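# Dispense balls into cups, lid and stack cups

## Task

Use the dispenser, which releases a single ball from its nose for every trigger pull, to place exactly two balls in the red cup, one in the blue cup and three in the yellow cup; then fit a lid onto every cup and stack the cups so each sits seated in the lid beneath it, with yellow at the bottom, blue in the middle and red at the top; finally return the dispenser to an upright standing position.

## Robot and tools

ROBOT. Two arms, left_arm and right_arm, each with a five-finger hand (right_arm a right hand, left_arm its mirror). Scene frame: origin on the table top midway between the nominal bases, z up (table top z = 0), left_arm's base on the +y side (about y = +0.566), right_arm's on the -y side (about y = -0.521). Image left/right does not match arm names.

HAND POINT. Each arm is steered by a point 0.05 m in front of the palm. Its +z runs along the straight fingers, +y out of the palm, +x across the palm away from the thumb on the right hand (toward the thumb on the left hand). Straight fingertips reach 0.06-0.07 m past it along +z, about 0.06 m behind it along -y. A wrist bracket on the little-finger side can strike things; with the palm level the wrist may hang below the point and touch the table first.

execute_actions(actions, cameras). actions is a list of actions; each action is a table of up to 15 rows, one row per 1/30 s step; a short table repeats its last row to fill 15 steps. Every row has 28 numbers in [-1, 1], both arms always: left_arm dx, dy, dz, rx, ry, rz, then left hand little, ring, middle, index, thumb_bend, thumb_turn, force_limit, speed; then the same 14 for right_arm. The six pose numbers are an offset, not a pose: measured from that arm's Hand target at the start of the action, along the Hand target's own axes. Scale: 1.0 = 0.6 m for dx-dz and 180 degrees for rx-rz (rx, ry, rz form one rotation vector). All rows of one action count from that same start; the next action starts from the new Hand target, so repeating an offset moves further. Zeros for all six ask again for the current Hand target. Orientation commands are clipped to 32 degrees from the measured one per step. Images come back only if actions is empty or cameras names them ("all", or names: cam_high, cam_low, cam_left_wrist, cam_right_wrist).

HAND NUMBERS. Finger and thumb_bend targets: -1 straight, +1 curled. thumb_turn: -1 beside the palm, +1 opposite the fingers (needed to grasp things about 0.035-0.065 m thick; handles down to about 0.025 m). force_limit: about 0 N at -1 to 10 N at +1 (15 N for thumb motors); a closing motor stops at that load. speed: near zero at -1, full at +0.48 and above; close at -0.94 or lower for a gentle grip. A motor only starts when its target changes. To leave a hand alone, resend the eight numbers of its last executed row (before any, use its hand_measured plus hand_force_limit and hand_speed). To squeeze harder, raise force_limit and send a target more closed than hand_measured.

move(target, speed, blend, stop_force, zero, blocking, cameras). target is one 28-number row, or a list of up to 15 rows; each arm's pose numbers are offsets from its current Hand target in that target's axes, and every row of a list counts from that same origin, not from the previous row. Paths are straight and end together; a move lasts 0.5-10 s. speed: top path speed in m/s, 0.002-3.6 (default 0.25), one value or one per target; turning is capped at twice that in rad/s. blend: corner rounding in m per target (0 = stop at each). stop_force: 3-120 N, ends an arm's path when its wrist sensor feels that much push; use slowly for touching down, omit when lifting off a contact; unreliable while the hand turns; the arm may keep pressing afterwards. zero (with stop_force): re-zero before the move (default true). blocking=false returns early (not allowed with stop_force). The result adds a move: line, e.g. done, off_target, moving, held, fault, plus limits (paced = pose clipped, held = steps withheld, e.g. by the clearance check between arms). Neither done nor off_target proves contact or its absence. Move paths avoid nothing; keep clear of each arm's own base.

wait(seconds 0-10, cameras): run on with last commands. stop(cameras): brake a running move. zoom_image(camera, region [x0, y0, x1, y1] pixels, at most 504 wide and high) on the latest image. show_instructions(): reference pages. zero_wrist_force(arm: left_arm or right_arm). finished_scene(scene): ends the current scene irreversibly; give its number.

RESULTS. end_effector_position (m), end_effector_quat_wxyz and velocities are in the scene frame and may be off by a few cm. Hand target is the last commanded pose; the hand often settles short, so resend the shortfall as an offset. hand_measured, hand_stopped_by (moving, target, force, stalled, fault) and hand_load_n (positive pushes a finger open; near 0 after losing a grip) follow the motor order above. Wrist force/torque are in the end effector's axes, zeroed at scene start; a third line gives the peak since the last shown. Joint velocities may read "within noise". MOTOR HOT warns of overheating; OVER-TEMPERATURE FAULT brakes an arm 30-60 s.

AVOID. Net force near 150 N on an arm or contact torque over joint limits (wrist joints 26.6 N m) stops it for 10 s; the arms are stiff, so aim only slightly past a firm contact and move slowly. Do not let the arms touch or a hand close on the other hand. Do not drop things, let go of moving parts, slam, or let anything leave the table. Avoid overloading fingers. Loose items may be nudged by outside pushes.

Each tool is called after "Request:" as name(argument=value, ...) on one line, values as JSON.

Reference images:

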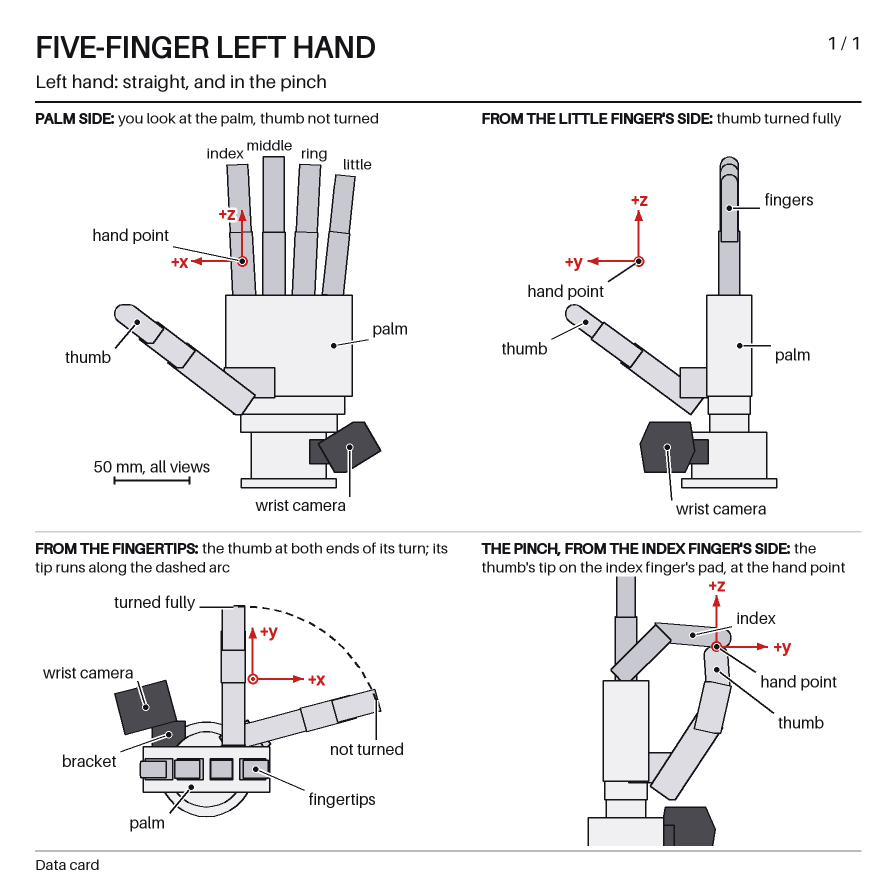

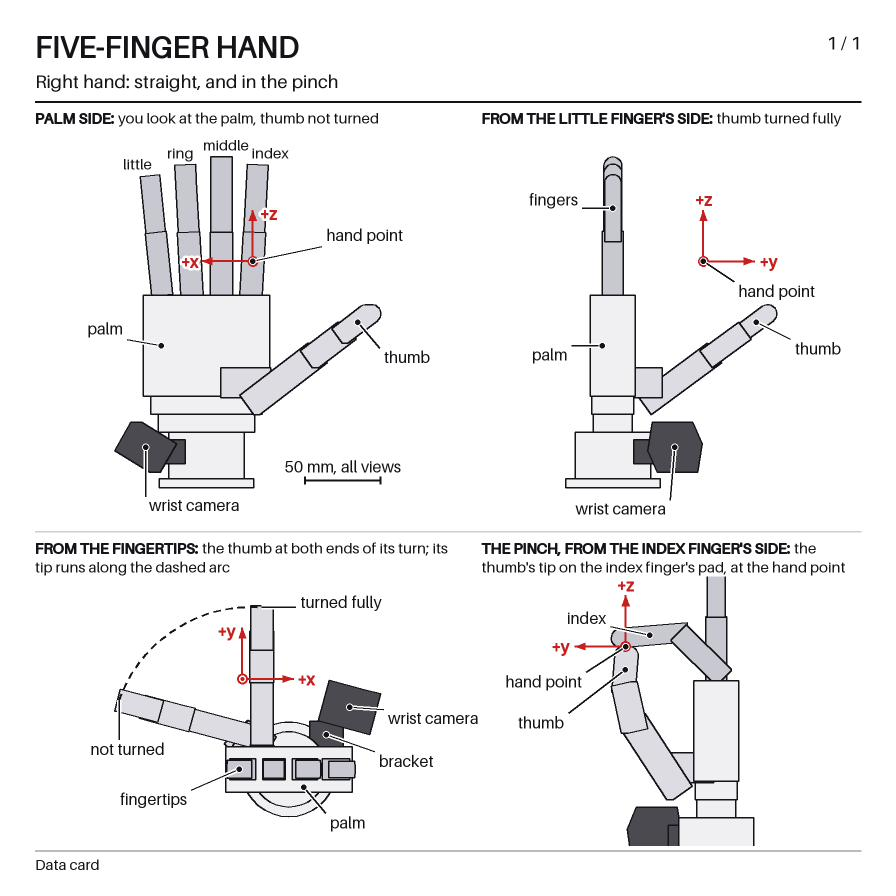

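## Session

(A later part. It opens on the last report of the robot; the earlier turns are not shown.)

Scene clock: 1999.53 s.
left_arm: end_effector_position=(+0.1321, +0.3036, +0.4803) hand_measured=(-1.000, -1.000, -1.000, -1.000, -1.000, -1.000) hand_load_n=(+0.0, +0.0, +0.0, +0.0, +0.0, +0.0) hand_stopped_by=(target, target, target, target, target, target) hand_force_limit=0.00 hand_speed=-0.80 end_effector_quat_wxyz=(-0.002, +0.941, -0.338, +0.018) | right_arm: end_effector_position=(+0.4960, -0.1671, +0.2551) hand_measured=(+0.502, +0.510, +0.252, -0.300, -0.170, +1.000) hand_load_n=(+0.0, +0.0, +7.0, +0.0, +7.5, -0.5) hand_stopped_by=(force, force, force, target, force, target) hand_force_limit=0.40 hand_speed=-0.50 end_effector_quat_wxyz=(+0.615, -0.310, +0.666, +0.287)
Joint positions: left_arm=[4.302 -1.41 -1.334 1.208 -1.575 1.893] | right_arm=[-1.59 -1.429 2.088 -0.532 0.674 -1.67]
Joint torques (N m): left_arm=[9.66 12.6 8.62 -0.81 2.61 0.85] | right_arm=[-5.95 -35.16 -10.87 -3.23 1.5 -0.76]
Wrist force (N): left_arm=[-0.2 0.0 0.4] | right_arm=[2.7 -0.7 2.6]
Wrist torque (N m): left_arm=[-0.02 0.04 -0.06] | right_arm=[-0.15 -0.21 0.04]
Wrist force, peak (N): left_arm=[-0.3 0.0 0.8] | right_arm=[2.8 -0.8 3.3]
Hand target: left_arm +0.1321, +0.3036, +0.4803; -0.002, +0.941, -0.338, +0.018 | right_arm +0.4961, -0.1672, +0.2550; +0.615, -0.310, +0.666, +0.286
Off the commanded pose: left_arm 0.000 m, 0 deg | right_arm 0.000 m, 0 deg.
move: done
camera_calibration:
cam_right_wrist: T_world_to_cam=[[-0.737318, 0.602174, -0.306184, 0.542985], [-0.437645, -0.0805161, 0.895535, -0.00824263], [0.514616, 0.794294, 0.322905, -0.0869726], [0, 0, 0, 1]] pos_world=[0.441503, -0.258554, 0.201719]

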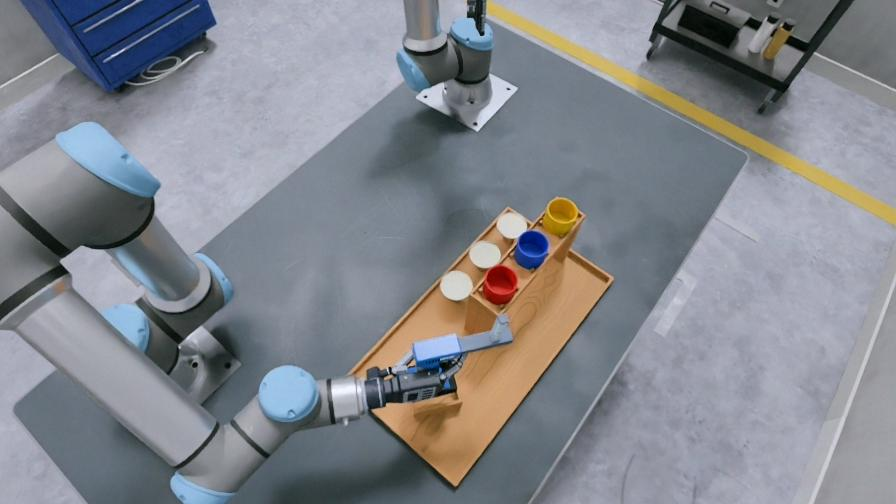

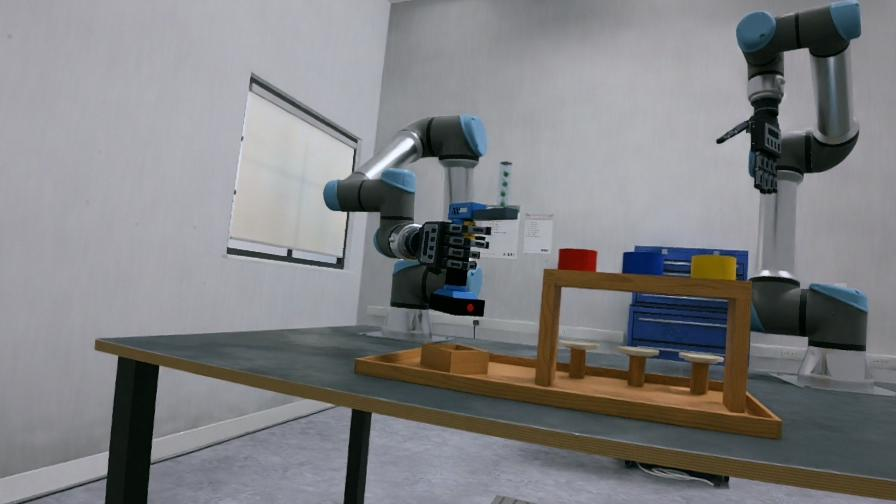

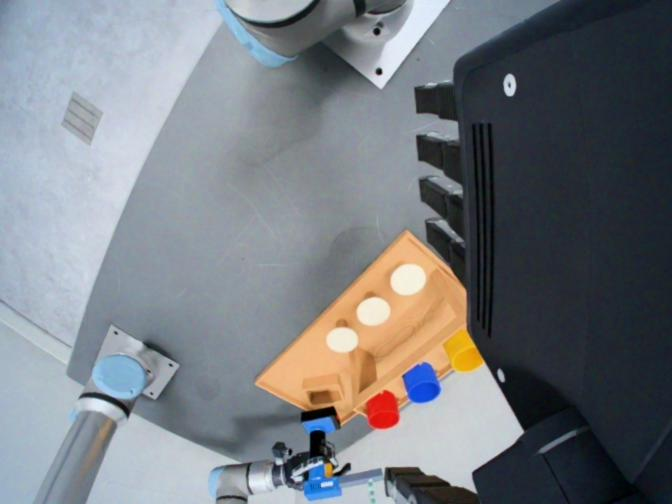

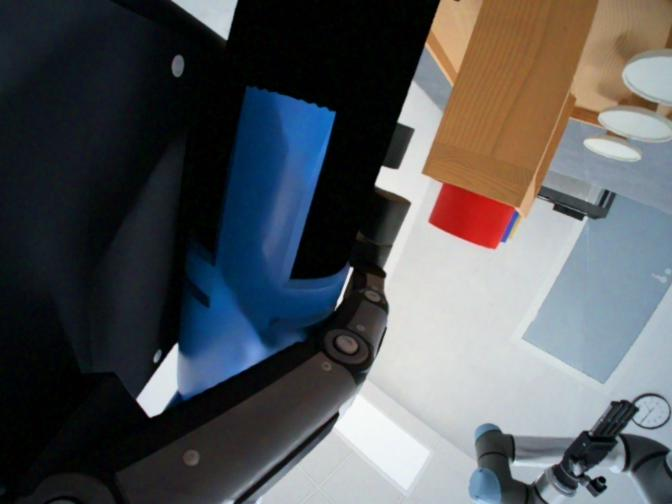

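Request:
move(target=[0, 0, 0, 0, 0, 0, -1, -1, -1, -1, -1, -1, 0, -0.8, 0.0914, 0, -0.0072, 0, 0, 0, 0.97, 0.97, 1, -0.3, 0.4, 1, 0.4, -0.5], speed=0.08, cameras=["all"])

Request:
zoom_image(camera="cam_low", region=[400, 220, 530, 390])

Request:
zoom_image(camera="cam_high", region=[370, 310, 510, 430])

Request:
zoom_image(camera="cam_left_wrist", region=[270, 350, 400, 500])

Scene clock: 2013.37 s.
left_arm: end_effector_position=(+0.1321, +0.3036, +0.4803) hand_measured=(-1.000, -1.000, -1.000, -1.000, -1.000, -1.000) hand_load_n=(+0.0, +0.0, +0.0, +0.0, +0.0, +0.0) hand_stopped_by=(target, target, target, target, target, target) hand_force_limit=0.00 hand_speed=-0.80 end_effector_quat_wxyz=(-0.002, +0.941, -0.338, +0.018) | right_arm: end_effector_position=(+0.4905, -0.1738, +0.2008) hand_measured=(+0.502, +0.510, +0.252, -0.300, -0.170, +1.000) hand_load_n=(+0.0, +0.0, +7.0, -0.5, +8.0, -0.5) hand_stopped_by=(force, force, force, target, force, target) hand_force_limit=0.40 hand_speed=-0.50 end_effector_quat_wxyz=(+0.615, -0.310, +0.666, +0.286)
Joint positions: left_arm=[4.302 -1.41 -1.334 1.208 -1.575 1.893] | right_arm=[-1.61 -1.343 2.167 -0.694 0.655 -1.674]
Joint torques (N m): left_arm=[9.81 12.09 7.86 -0.85 2.56 0.92] | right_arm=[-6.73 -19.96 -7.91 -3.38 -2.47 1.69]
Wrist force (N): left_arm=[-0.4 0.0 0.6] | right_arm=[2.7 -0.6 2.5]
Wrist torque (N m): left_arm=[-0.04 0.08 -0.07] | right_arm=[-0.18 -0.22 -0.18]
Wrist force, peak (N): left_arm=[0.0 -0.7 0.5] | right_arm=[3.0 -0.5 3.1]
Hand target: left_arm +0.1321, +0.3036, +0.4803; -0.002, +0.941, -0.338, +0.018 | right_arm +0.4905, -0.1738, +0.2007; +0.615, -0.310, +0.666, +0.286
Off the commanded pose: left_arm 0.000 m, 0 deg | right_arm 0.000 m, 0 deg.
move: done
camera_calibration:
cam_right_wrist: T_world_to_cam=[[-0.736992, 0.602523, -0.306282, 0.526302], [-0.437753, -0.0802335, 0.895508, 0.0375636], [0.51499, 0.794058, 0.322888, -0.0615098], [0, 0, 0, 1]] pos_world=[0.436001, -0.265253, 0.147419]

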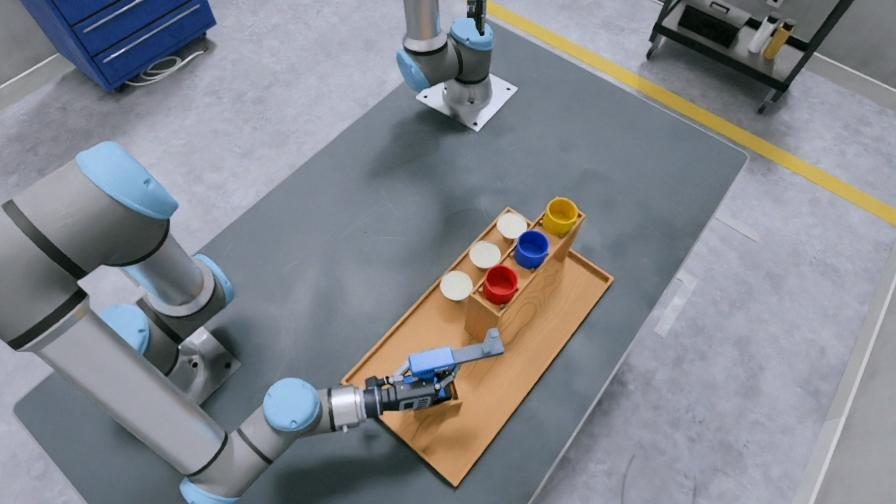

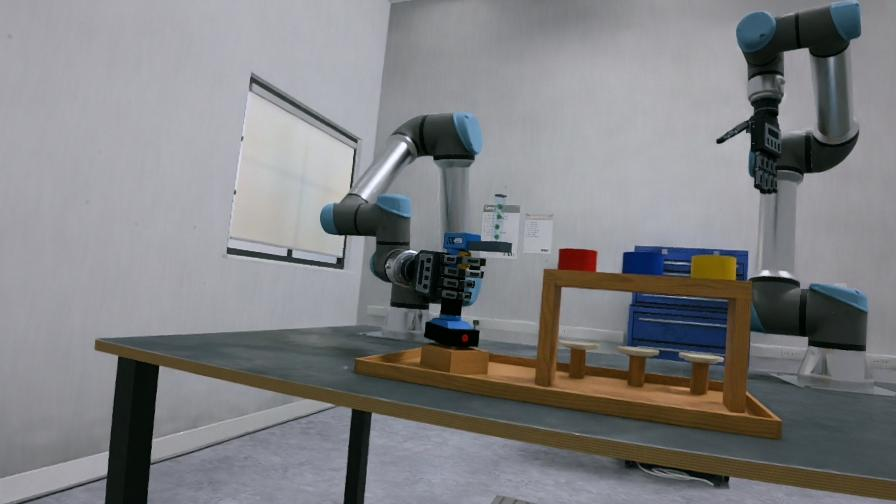

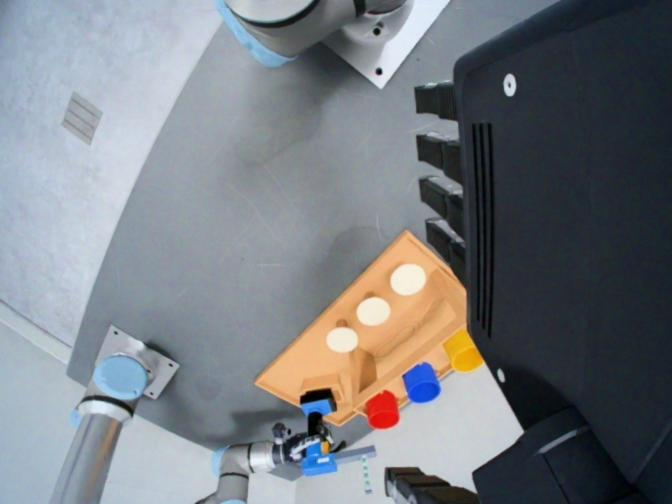

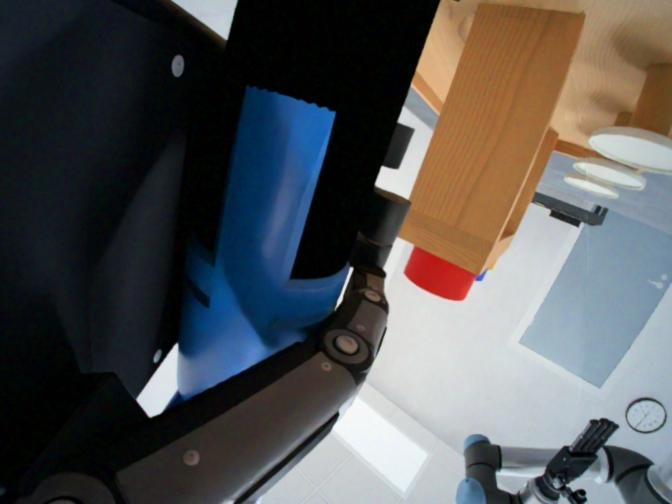

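Scaled by 2.965 from the camera's 896x504 image, which has a finer 1280x720 frame.

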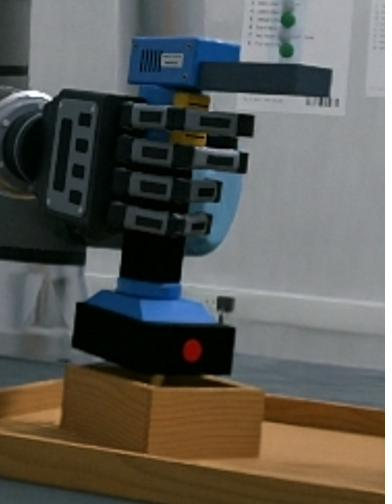

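Scaled by 3.600 from the camera's 896x504 image, which has a finer 1280x720 frame.

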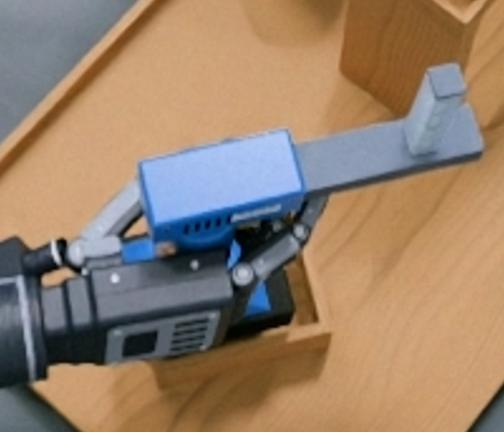

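Scaled by 3.360 from the camera's 672x504 image, which has a finer 960x720 frame.

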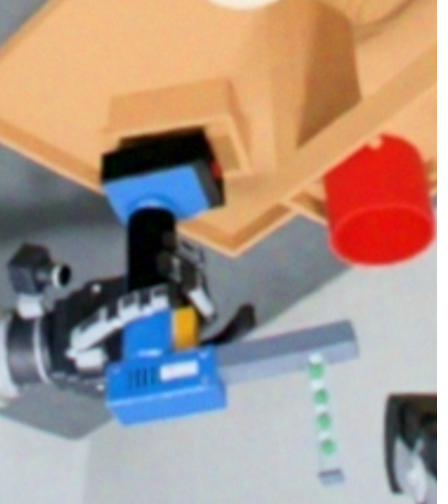

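Request:
move(target=[0, 0, 0, 0, 0, 0, -1, -1, -1, -1, -1, -1, 0, -0.8, -0.0017, 0.007, 0.0212, -0.0222, 0, -0.0017, 0.97, 0.97, 1, -0.3, 0.4, 1, 0.4, -0.5], speed=0.05, cameras=["all"])

Request:
zoom_image(camera="cam_low", region=[400, 260, 530, 390])

Request:
zoom_image(camera="cam_high", region=[390, 320, 490, 420])

Request:
zoom_image(camera="cam_left_wrist", region=[280, 360, 370, 450])

Scene clock: 2056.77 s.
left_arm: end_effector_position=(+0.1321, +0.3036, +0.4803) hand_measured=(-1.000, -1.000, -1.000, -1.000, -1.000, -1.000) hand_load_n=(+0.0, +0.0, +0.0, +0.0, +0.0, +0.0) hand_stopped_by=(target, target, target, target, target, target) hand_force_limit=0.00 hand_speed=-0.80 end_effector_quat_wxyz=(-0.002, +0.941, -0.338, +0.018) | right_arm: end_effector_position=(+0.4955, -0.1614, +0.2007) hand_measured=(+0.502, +0.510, +0.252, -0.300, -0.170, +1.000) hand_load_n=(+0.0, +0.0, +7.0, -0.5, +8.0, -0.5) hand_stopped_by=(force, force, force, target, force, target) hand_force_limit=0.40 hand_speed=-0.50 end_effector_quat_wxyz=(+0.605, -0.333, +0.655, +0.308)
Joint positions: left_arm=[4.302 -1.41 -1.334 1.208 -1.575 1.893] | right_arm=[-1.594 -1.296 2.103 -0.667 0.602 -1.686]
Joint torques (N m): left_arm=[9.94 12.65 7.04 -0.76 2.52 0.6] | right_arm=[6.33 -23.3 -27.59 1.33 -2.65 -0.95]
Wrist force (N): left_arm=[0.0 -0.3 0.3] | right_arm=[2.8 -0.5 2.7]
Wrist torque (N m): left_arm=[-0.06 0.01 -0.05] | right_arm=[-0.18 -0.28 0.01]
Wrist force, peak (N): left_arm=[-0.5 -0.7 0.3] | right_arm=[3.0 -0.8 2.9]
Hand target: left_arm +0.1321, +0.3036, +0.4803; -0.002, +0.941, -0.338, +0.018 | right_arm +0.4955, -0.1614, +0.2007; +0.605, -0.333, +0.655, +0.308
Off the commanded pose: left_arm 0.000 m, 0 deg | right_arm 0.000 m, 0 deg.
move: done
camera_calibration:
cam_right_wrist: T_world_to_cam=[[-0.77713, 0.549837, -0.306184, 0.533816], [-0.43109, -0.110622, 0.895502, 0.0325911], [0.458509, 0.827915, 0.322997, -0.040428], [0, 0, 0, 1]] pos_world=[0.447431, -0.256435, 0.147319]

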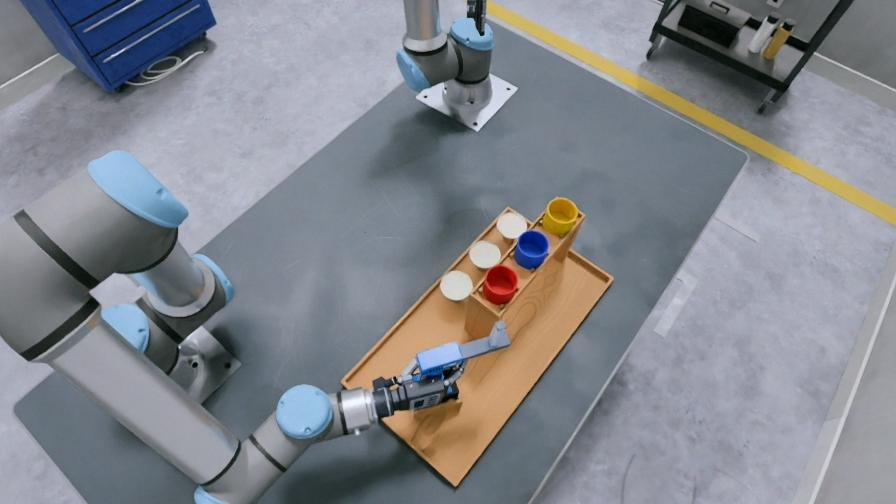

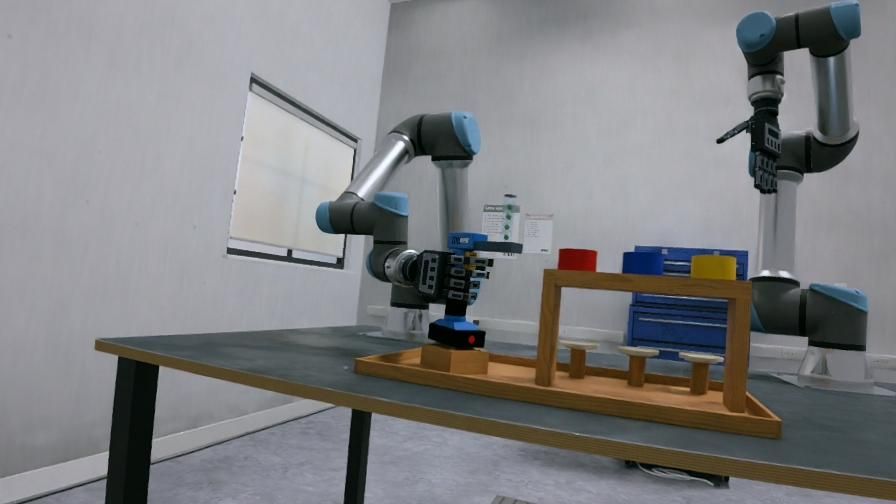

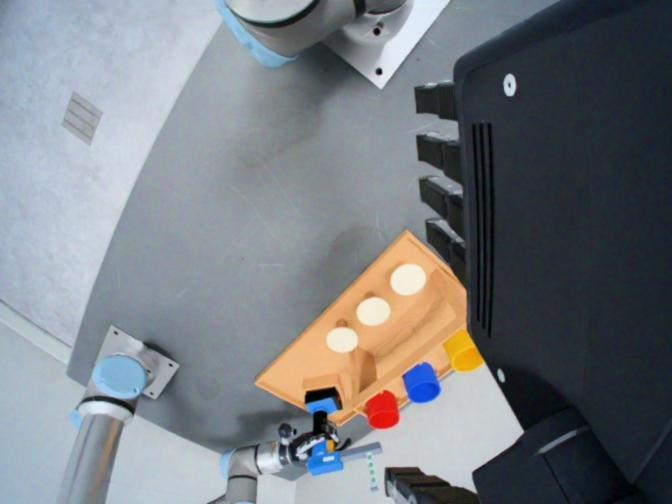

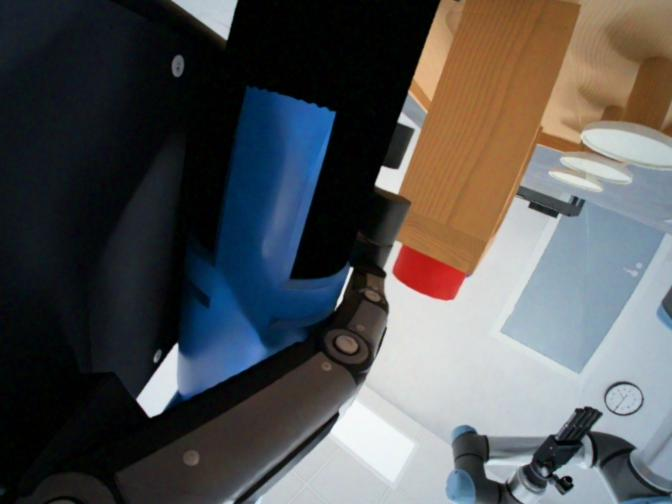

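Scaled by 3.877 from the camera's 896x504 image, which has a finer 1280x720 frame.

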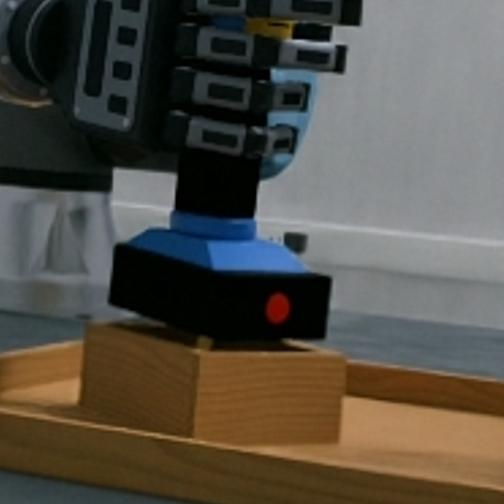

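Scaled by 5.040 from the camera's 896x504 image, which has a finer 1280x720 frame.

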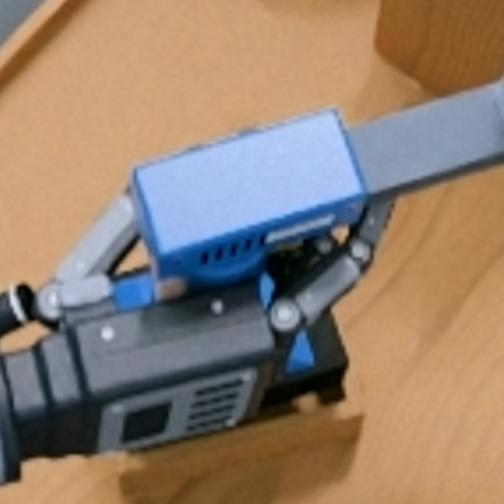

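Scaled by 5.600 from the camera's 672x504 image, which has a finer 960x720 frame.

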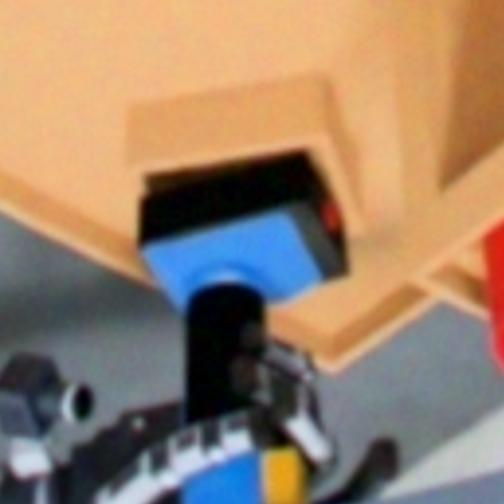

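Request:
move(target=[0, 0, 0, 0, 0, 0, -1, -1, -1, -1, -1, -1, 0, -0.8, 0.005, -0.0027, 0.002, 0.0138, 0, 0.0011, 0.97, 0.97, 1, -0.3, 0.4, 1, 0.4, -0.5], speed=0.05, cameras=["all"])

Request:
zoom_image(camera="cam_low", region=[400, 260, 530, 390])

Request:
zoom_image(camera="cam_high", region=[390, 320, 490, 420])

Request:
zoom_image(camera="cam_left_wrist", region=[280, 360, 370, 450])

Scene clock: 2101.30 s.
left_arm: end_effector_position=(+0.1321, +0.3036, +0.4803) hand_measured=(-1.000, -1.000, -1.000, -1.000, -1.000, -1.000) hand_load_n=(+0.0, +0.0, +0.0, +0.0, +0.0, +0.0) hand_stopped_by=(target, target, target, target, target, target) hand_force_limit=0.00 hand_speed=-0.80 end_effector_quat_wxyz=(-0.002, +0.941, -0.338, +0.018) | right_arm: end_effector_position=(+0.4974, -0.1615, +0.1976) hand_measured=(+0.502, +0.510, +0.252, -0.300, -0.170, +1.000) hand_load_n=(+0.0, +0.0, +7.0, +0.0, +7.5, -0.5) hand_stopped_by=(force, force, force, target, force, target) hand_force_limit=0.40 hand_speed=-0.50 end_effector_quat_wxyz=(+0.611, -0.319, +0.662, +0.295)
Joint positions: left_arm=[4.302 -1.41 -1.334 1.208 -1.575 1.893] | right_arm=[-1.583 -1.305 2.126 -0.691 0.655 -1.674]
Joint torques (N m): left_arm=[10.19 12.88 8.46 -0.66 2.59 0.64] | right_arm=[6.14 -37.39 -8.22 -3.24 1.65 1.7]
Wrist force (N): left_arm=[0.2 0.0 0.3] | right_arm=[2.9 -0.5 2.8]
Wrist torque (N m): left_arm=[-0.01 -0.01 -0.04] | right_arm=[-0.21 -0.28 -0.16]
Wrist force, peak (N): left_arm=[-0.6 -0.5 0.5] | right_arm=[3.1 -0.7 2.8]
Hand target: left_arm +0.1321, +0.3036, +0.4803; -0.002, +0.941, -0.338, +0.018 | right_arm +0.4974, -0.1615, +0.1976; +0.611, -0.319, +0.662, +0.295
Off the commanded pose: left_arm 0.000 m, 0 deg | right_arm 0.000 m, 0 deg.
move: done
camera_calibration:
cam_right_wrist: T_world_to_cam=[[-0.752871, 0.582657, -0.306097, 0.527699], [-0.435317, -0.0920063, 0.895564, 0.0411803], [0.493644, 0.807493, 0.322909, -0.0609197], [0, 0, 0, 1]] pos_world=[0.445288, -0.254486, 0.144319]

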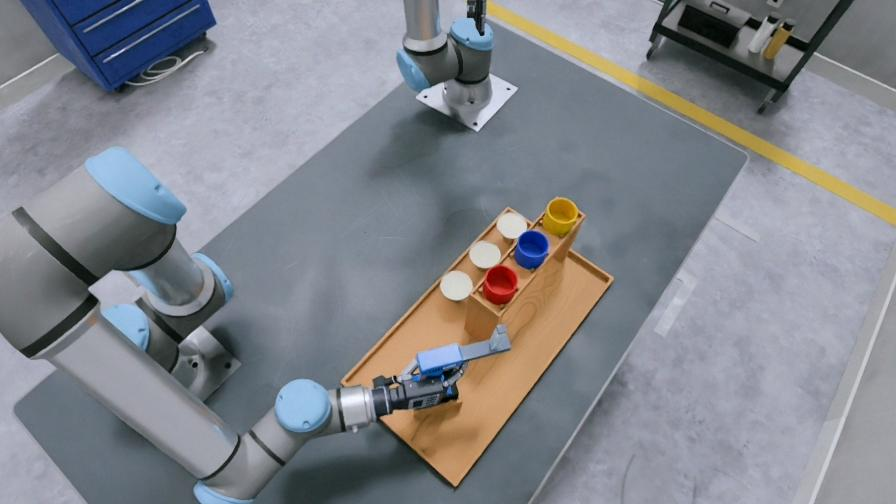

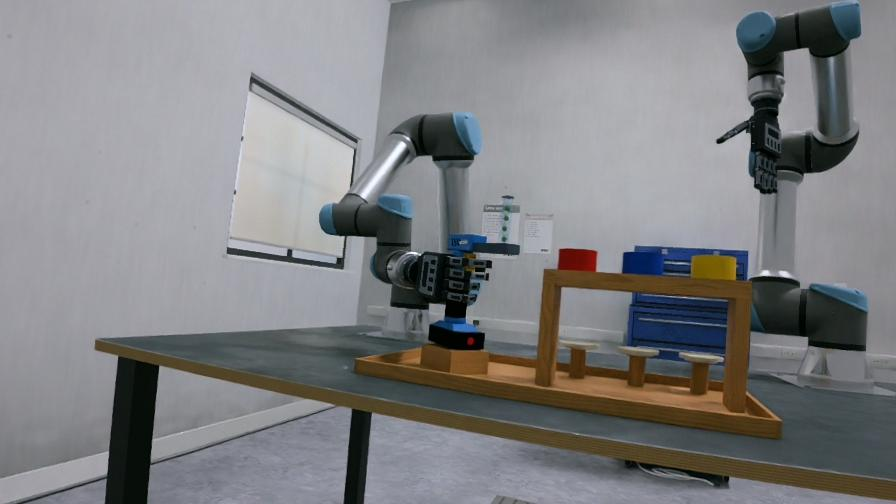

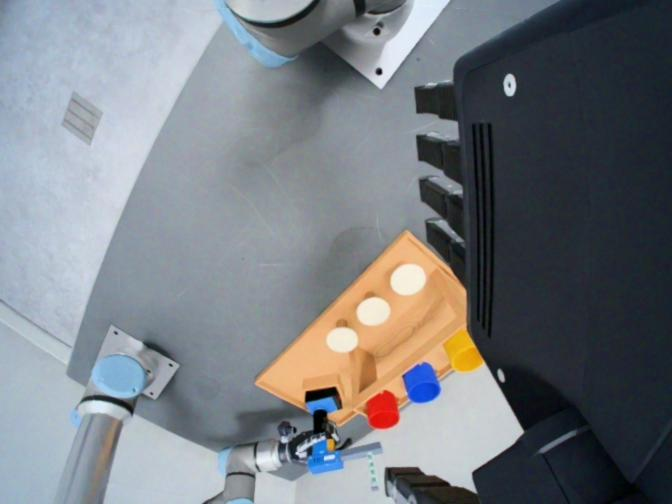

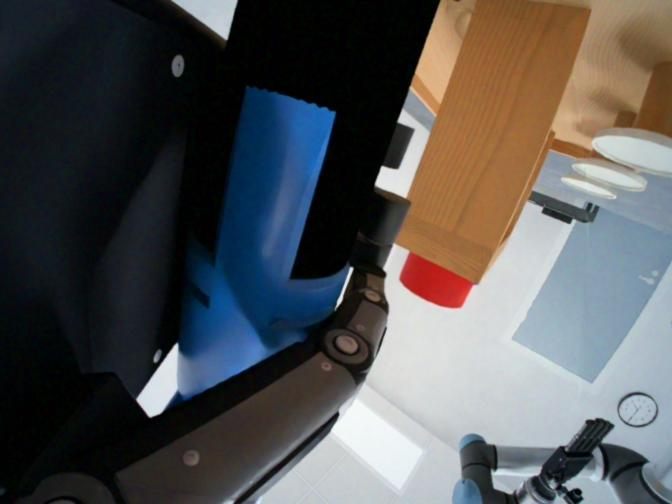

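Scaled by 3.877 from the camera's 896x504 image, which has a finer 1280x720 frame.

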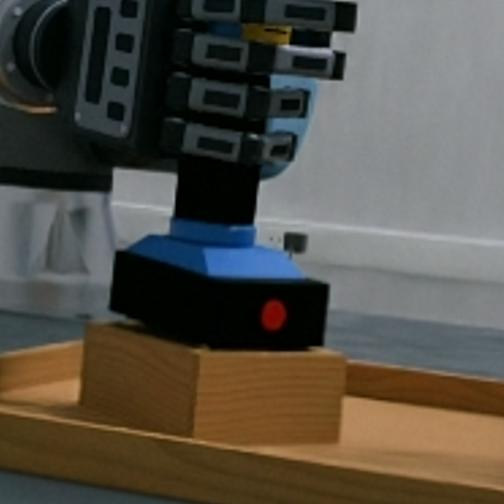

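Scaled by 5.040 from the camera's 896x504 image, which has a finer 1280x720 frame.

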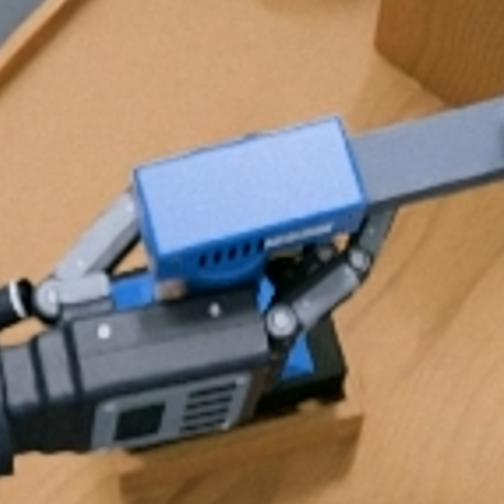

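Scaled by 5.600 from the camera's 672x504 image, which has a finer 960x720 frame.

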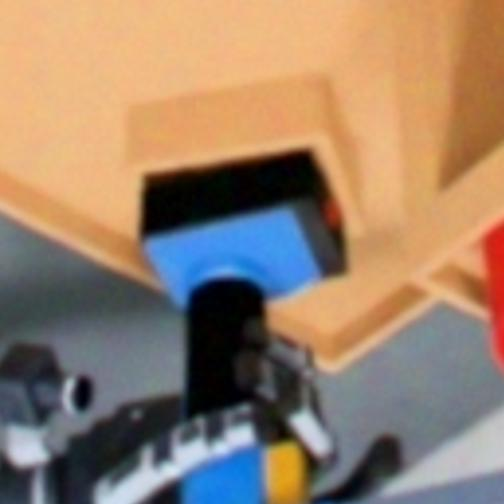

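Request:
move(target=[0, 0, 0, 0, 0, 0, -1, -1, -1, -1, -1, -1, 0, -0.8, 0.033, 0, -0.0026, 0, 0, 0, 0.97, 0.97, 1, -0.3, 0.4, 1, 0.4, -0.5], speed=0.02, stop_force=4, cameras=["all"])

Request:
zoom_image(camera="cam_low", region=[400, 260, 530, 390])

Request:
zoom_image(camera="cam_left_wrist", region=[280, 360, 370, 450])

Scene clock: 2124.07 s.
left_arm: end_effector_position=(+0.1321, +0.3036, +0.4803) hand_measured=(-1.000, -1.000, -1.000, -1.000, -1.000, -1.000) hand_load_n=(+0.0, +0.0, +0.0, +0.0, +0.0, +0.0) hand_stopped_by=(target, target, target, target, target, target) hand_force_limit=0.00 hand_speed=-0.80 end_effector_quat_wxyz=(-0.002, +0.941, -0.338, +0.018) | right_arm: end_effector_position=(+0.4972, -0.1617, +0.1957) hand_measured=(+0.502, +0.510, +0.252, -0.300, -0.170, +1.000) hand_load_n=(+0.0, +0.0, +7.5, +0.0, +7.5, -0.5) hand_stopped_by=(force, force, force, target, force, target) hand_force_limit=0.40 hand_speed=-0.50 end_effector_quat_wxyz=(+0.611, -0.319, +0.662, +0.295)
Joint positions: left_arm=[4.302 -1.41 -1.334 1.208 -1.575 1.893] | right_arm=[-1.583 -1.302 2.129 -0.697 0.655 -1.674]
Joint torques (N m): left_arm=[10.5 12.34 8.04 -0.95 2.61 0.62] | right_arm=[6.29 -36.87 -28.29 1.33 1.59 1.63]
Wrist force (N): left_arm=[-0.4 -0.5 0.3] | right_arm=[3.0 -0.4 2.9]
Wrist torque (N m): left_arm=[-0.09 0.06 -0.07] | right_arm=[-0.20 -0.29 -0.15]
Wrist force, peak (N): left_arm=[-0.5 -0.6 0.6] | right_arm=[-4.8 -1.3 0.5]
Hand target: left_arm +0.1321, +0.3036, +0.4803; -0.002, +0.941, -0.338, +0.018 | right_arm +0.4972, -0.1617, +0.1957; +0.611, -0.319, +0.662, +0.295 (not the last commanded pose)
Off the commanded pose: left_arm 0.000 m, 0 deg | right_arm 0.018 m, 0 deg.
move: contact (right_arm)
camera_calibration:
cam_right_wrist: T_world_to_cam=[[-0.752661, 0.582964, -0.306032, 0.526968], [-0.435352, -0.091952, 0.895552, 0.0429062], [0.493934, 0.807278, 0.323003, -0.0602914], [0, 0, 0, 1]] pos_world=[0.445087, -0.254586, 0.142319]

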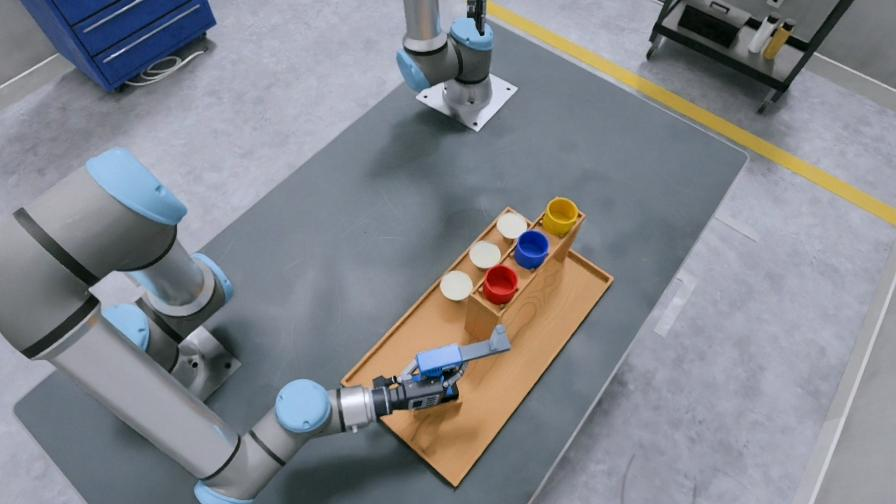

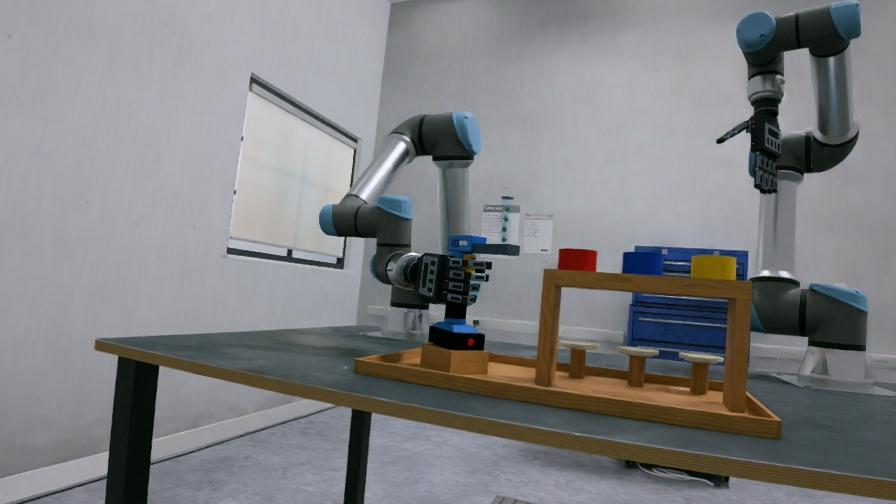

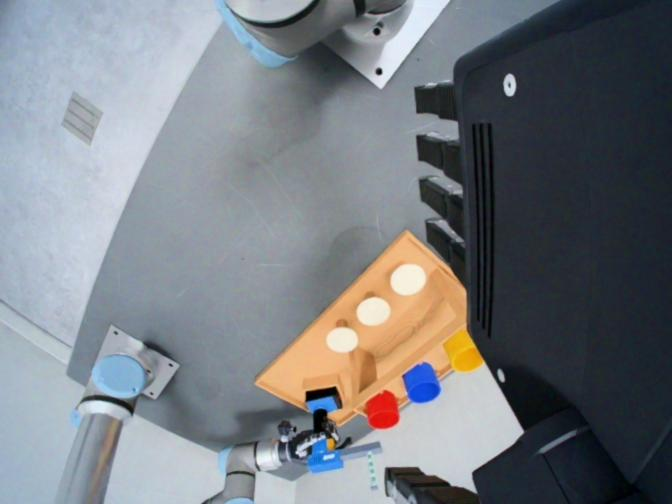

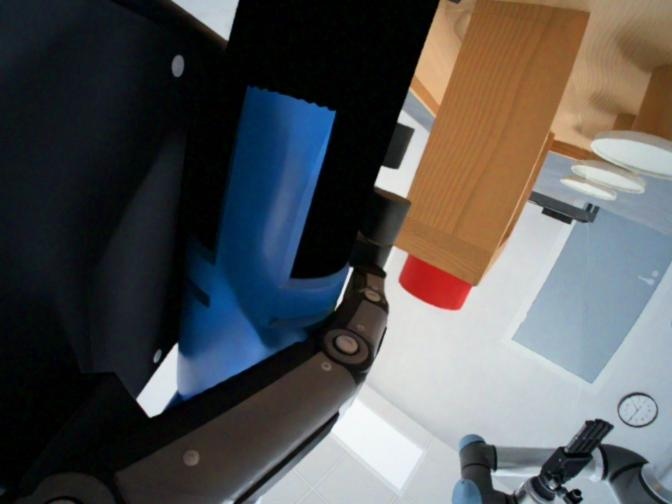

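Scaled by 3.877 from the camera's 896x504 image, which has a finer 1280x720 frame.

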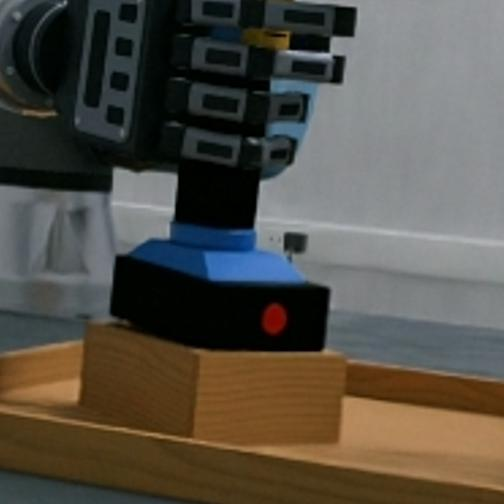

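Scaled by 5.600 from the camera's 672x504 image, which has a finer 960x720 frame.

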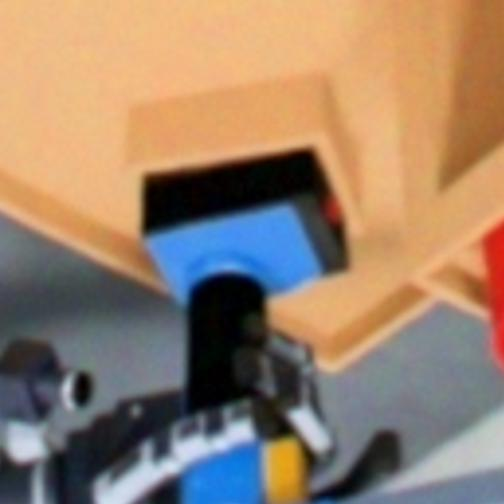

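Request:
move(target=[0.59, 0.1878, 0.316, 0, 0, 0, -1, -1, -1, -1, -1, -1, 0, -0.8, 0, 0, 0, 0, 0, 0, 0.97, 0.97, 1, -0.3, 0.4, 1, 0.4, -0.5], speed=0.2, cameras=["all"])

Request:
zoom_image(camera="cam_left_wrist", region=[280, 290, 420, 400])

Scene clock: 2169.10 s.
left_arm: end_effector_position=(+0.3399, -0.0101, +0.3004) hand_measured=(-1.000, -1.000, -1.000, -1.000, -1.000, -1.000) hand_load_n=(+0.0, +0.0, +0.0, +0.0, +0.0, +0.0) hand_stopped_by=(target, target, target, target, target, target) hand_force_limit=0.00 hand_speed=-0.80 end_effector_quat_wxyz=(-0.002, +0.941, -0.338, +0.018) | right_arm: end_effector_position=(+0.4972, -0.1617, +0.1957) hand_measured=(+0.502, +0.510, +0.252, -0.300, -0.170, +1.000) hand_load_n=(+0.0, +0.0, +7.0, +0.0, +7.5, -0.5) hand_stopped_by=(force, force, force, target, force, target) hand_force_limit=0.40 hand_speed=-0.50 end_effector_quat_wxyz=(+0.611, -0.319, +0.662, +0.295)
Joint positions: left_arm=[3.909 -2.426 -0.425 1.311 -1.588 1.501] | right_arm=[-1.583 -1.302 2.129 -0.697 0.655 -1.674]
Joint torques (N m): left_arm=[-11.8 38.47 22.98 -4.24 -2.79 -1.58] | right_arm=[5.75 -37.64 -27.8 1.33 1.46 1.5]
Wrist force (N): left_arm=[-0.3 -0.3 -0.2] | right_arm=[2.6 -0.4 2.9]
Wrist torque (N m): left_arm=[-0.05 0.04 0.13] | right_arm=[-0.21 -0.24 -0.17]
Wrist force, peak (N): left_arm=[-1.1 -0.3 -0.1] | right_arm=[3.2 -0.6 3.0]
Hand target: left_arm +0.3399, -0.0101, +0.3004; -0.002, +0.941, -0.338, +0.018 | right_arm +0.4972, -0.1617, +0.1957; +0.611, -0.319, +0.662, +0.295
Off the commanded pose: left_arm 0.000 m, 0 deg | right_arm 0.000 m, 0 deg.
move: done
camera_calibration:
cam_left_wrist: T_world_to_cam=[[0.77972, 0.625972, 0.0140002, -0.267576], [0.560183, -0.707412, 0.431003, -0.31206], [0.2797, -0.328219, -0.902242, 0.287272], [0, 0, 0, 1]] pos_world=[0.303095, 0.0410283, 0.397434]
cam_right_wrist: T_world_to_cam=[[-0.752661, 0.582964, -0.306032, 0.526968], [-0.435352, -0.091952, 0.895552, 0.0429062], [0.493934, 0.807278, 0.323003, -0.0602914], [0, 0, 0, 1]] pos_world=[0.445087, -0.254586, 0.142319]

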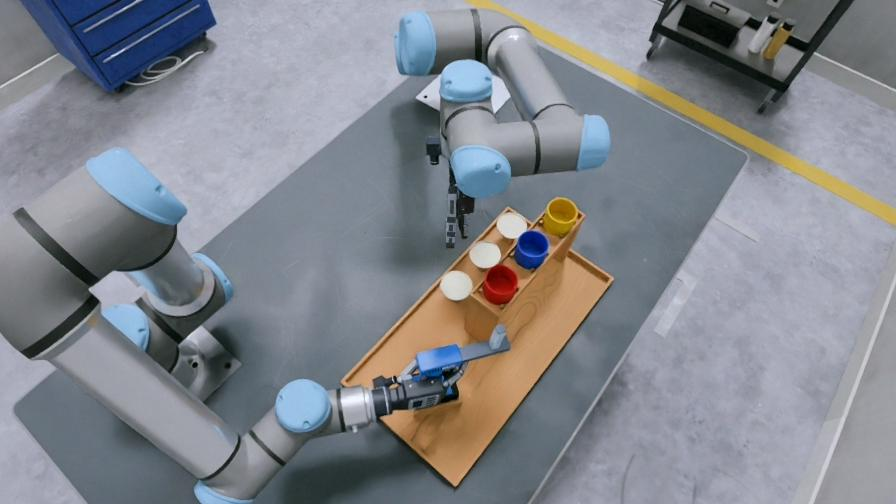

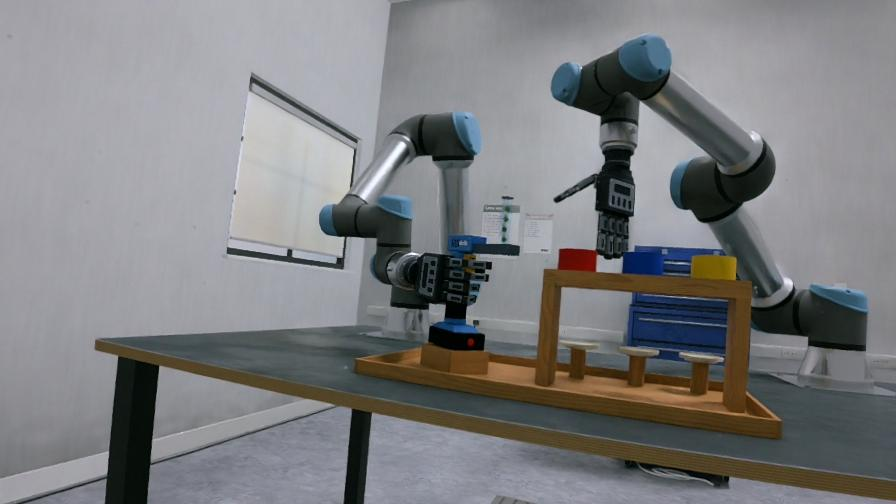

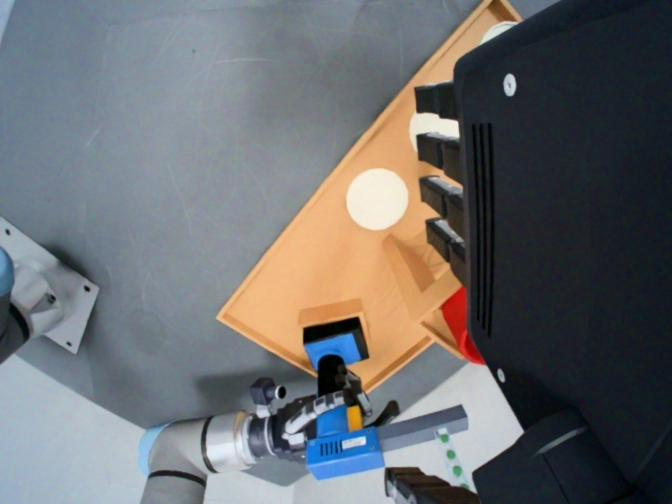

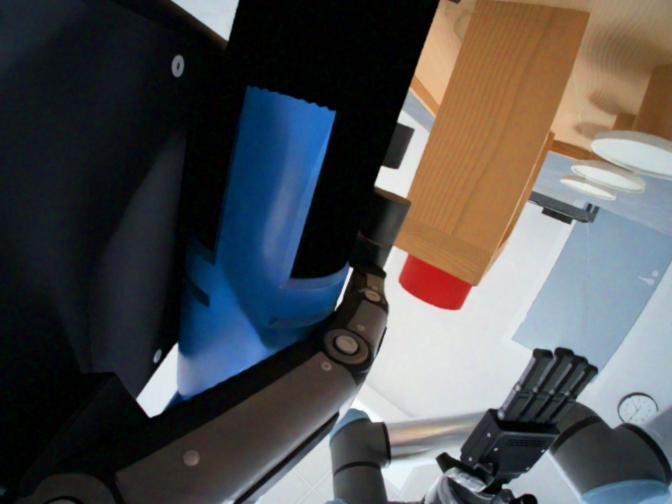

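Scaled by 3.600 from the camera's 672x504 image, which has a finer 960x720 frame.

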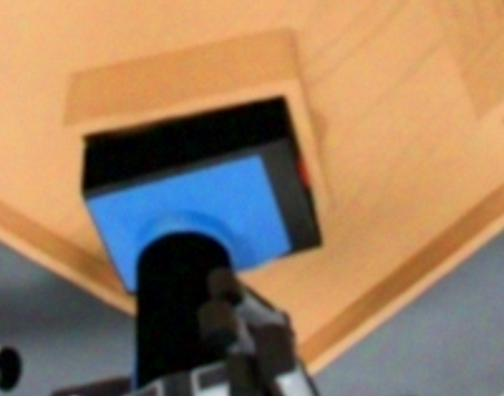

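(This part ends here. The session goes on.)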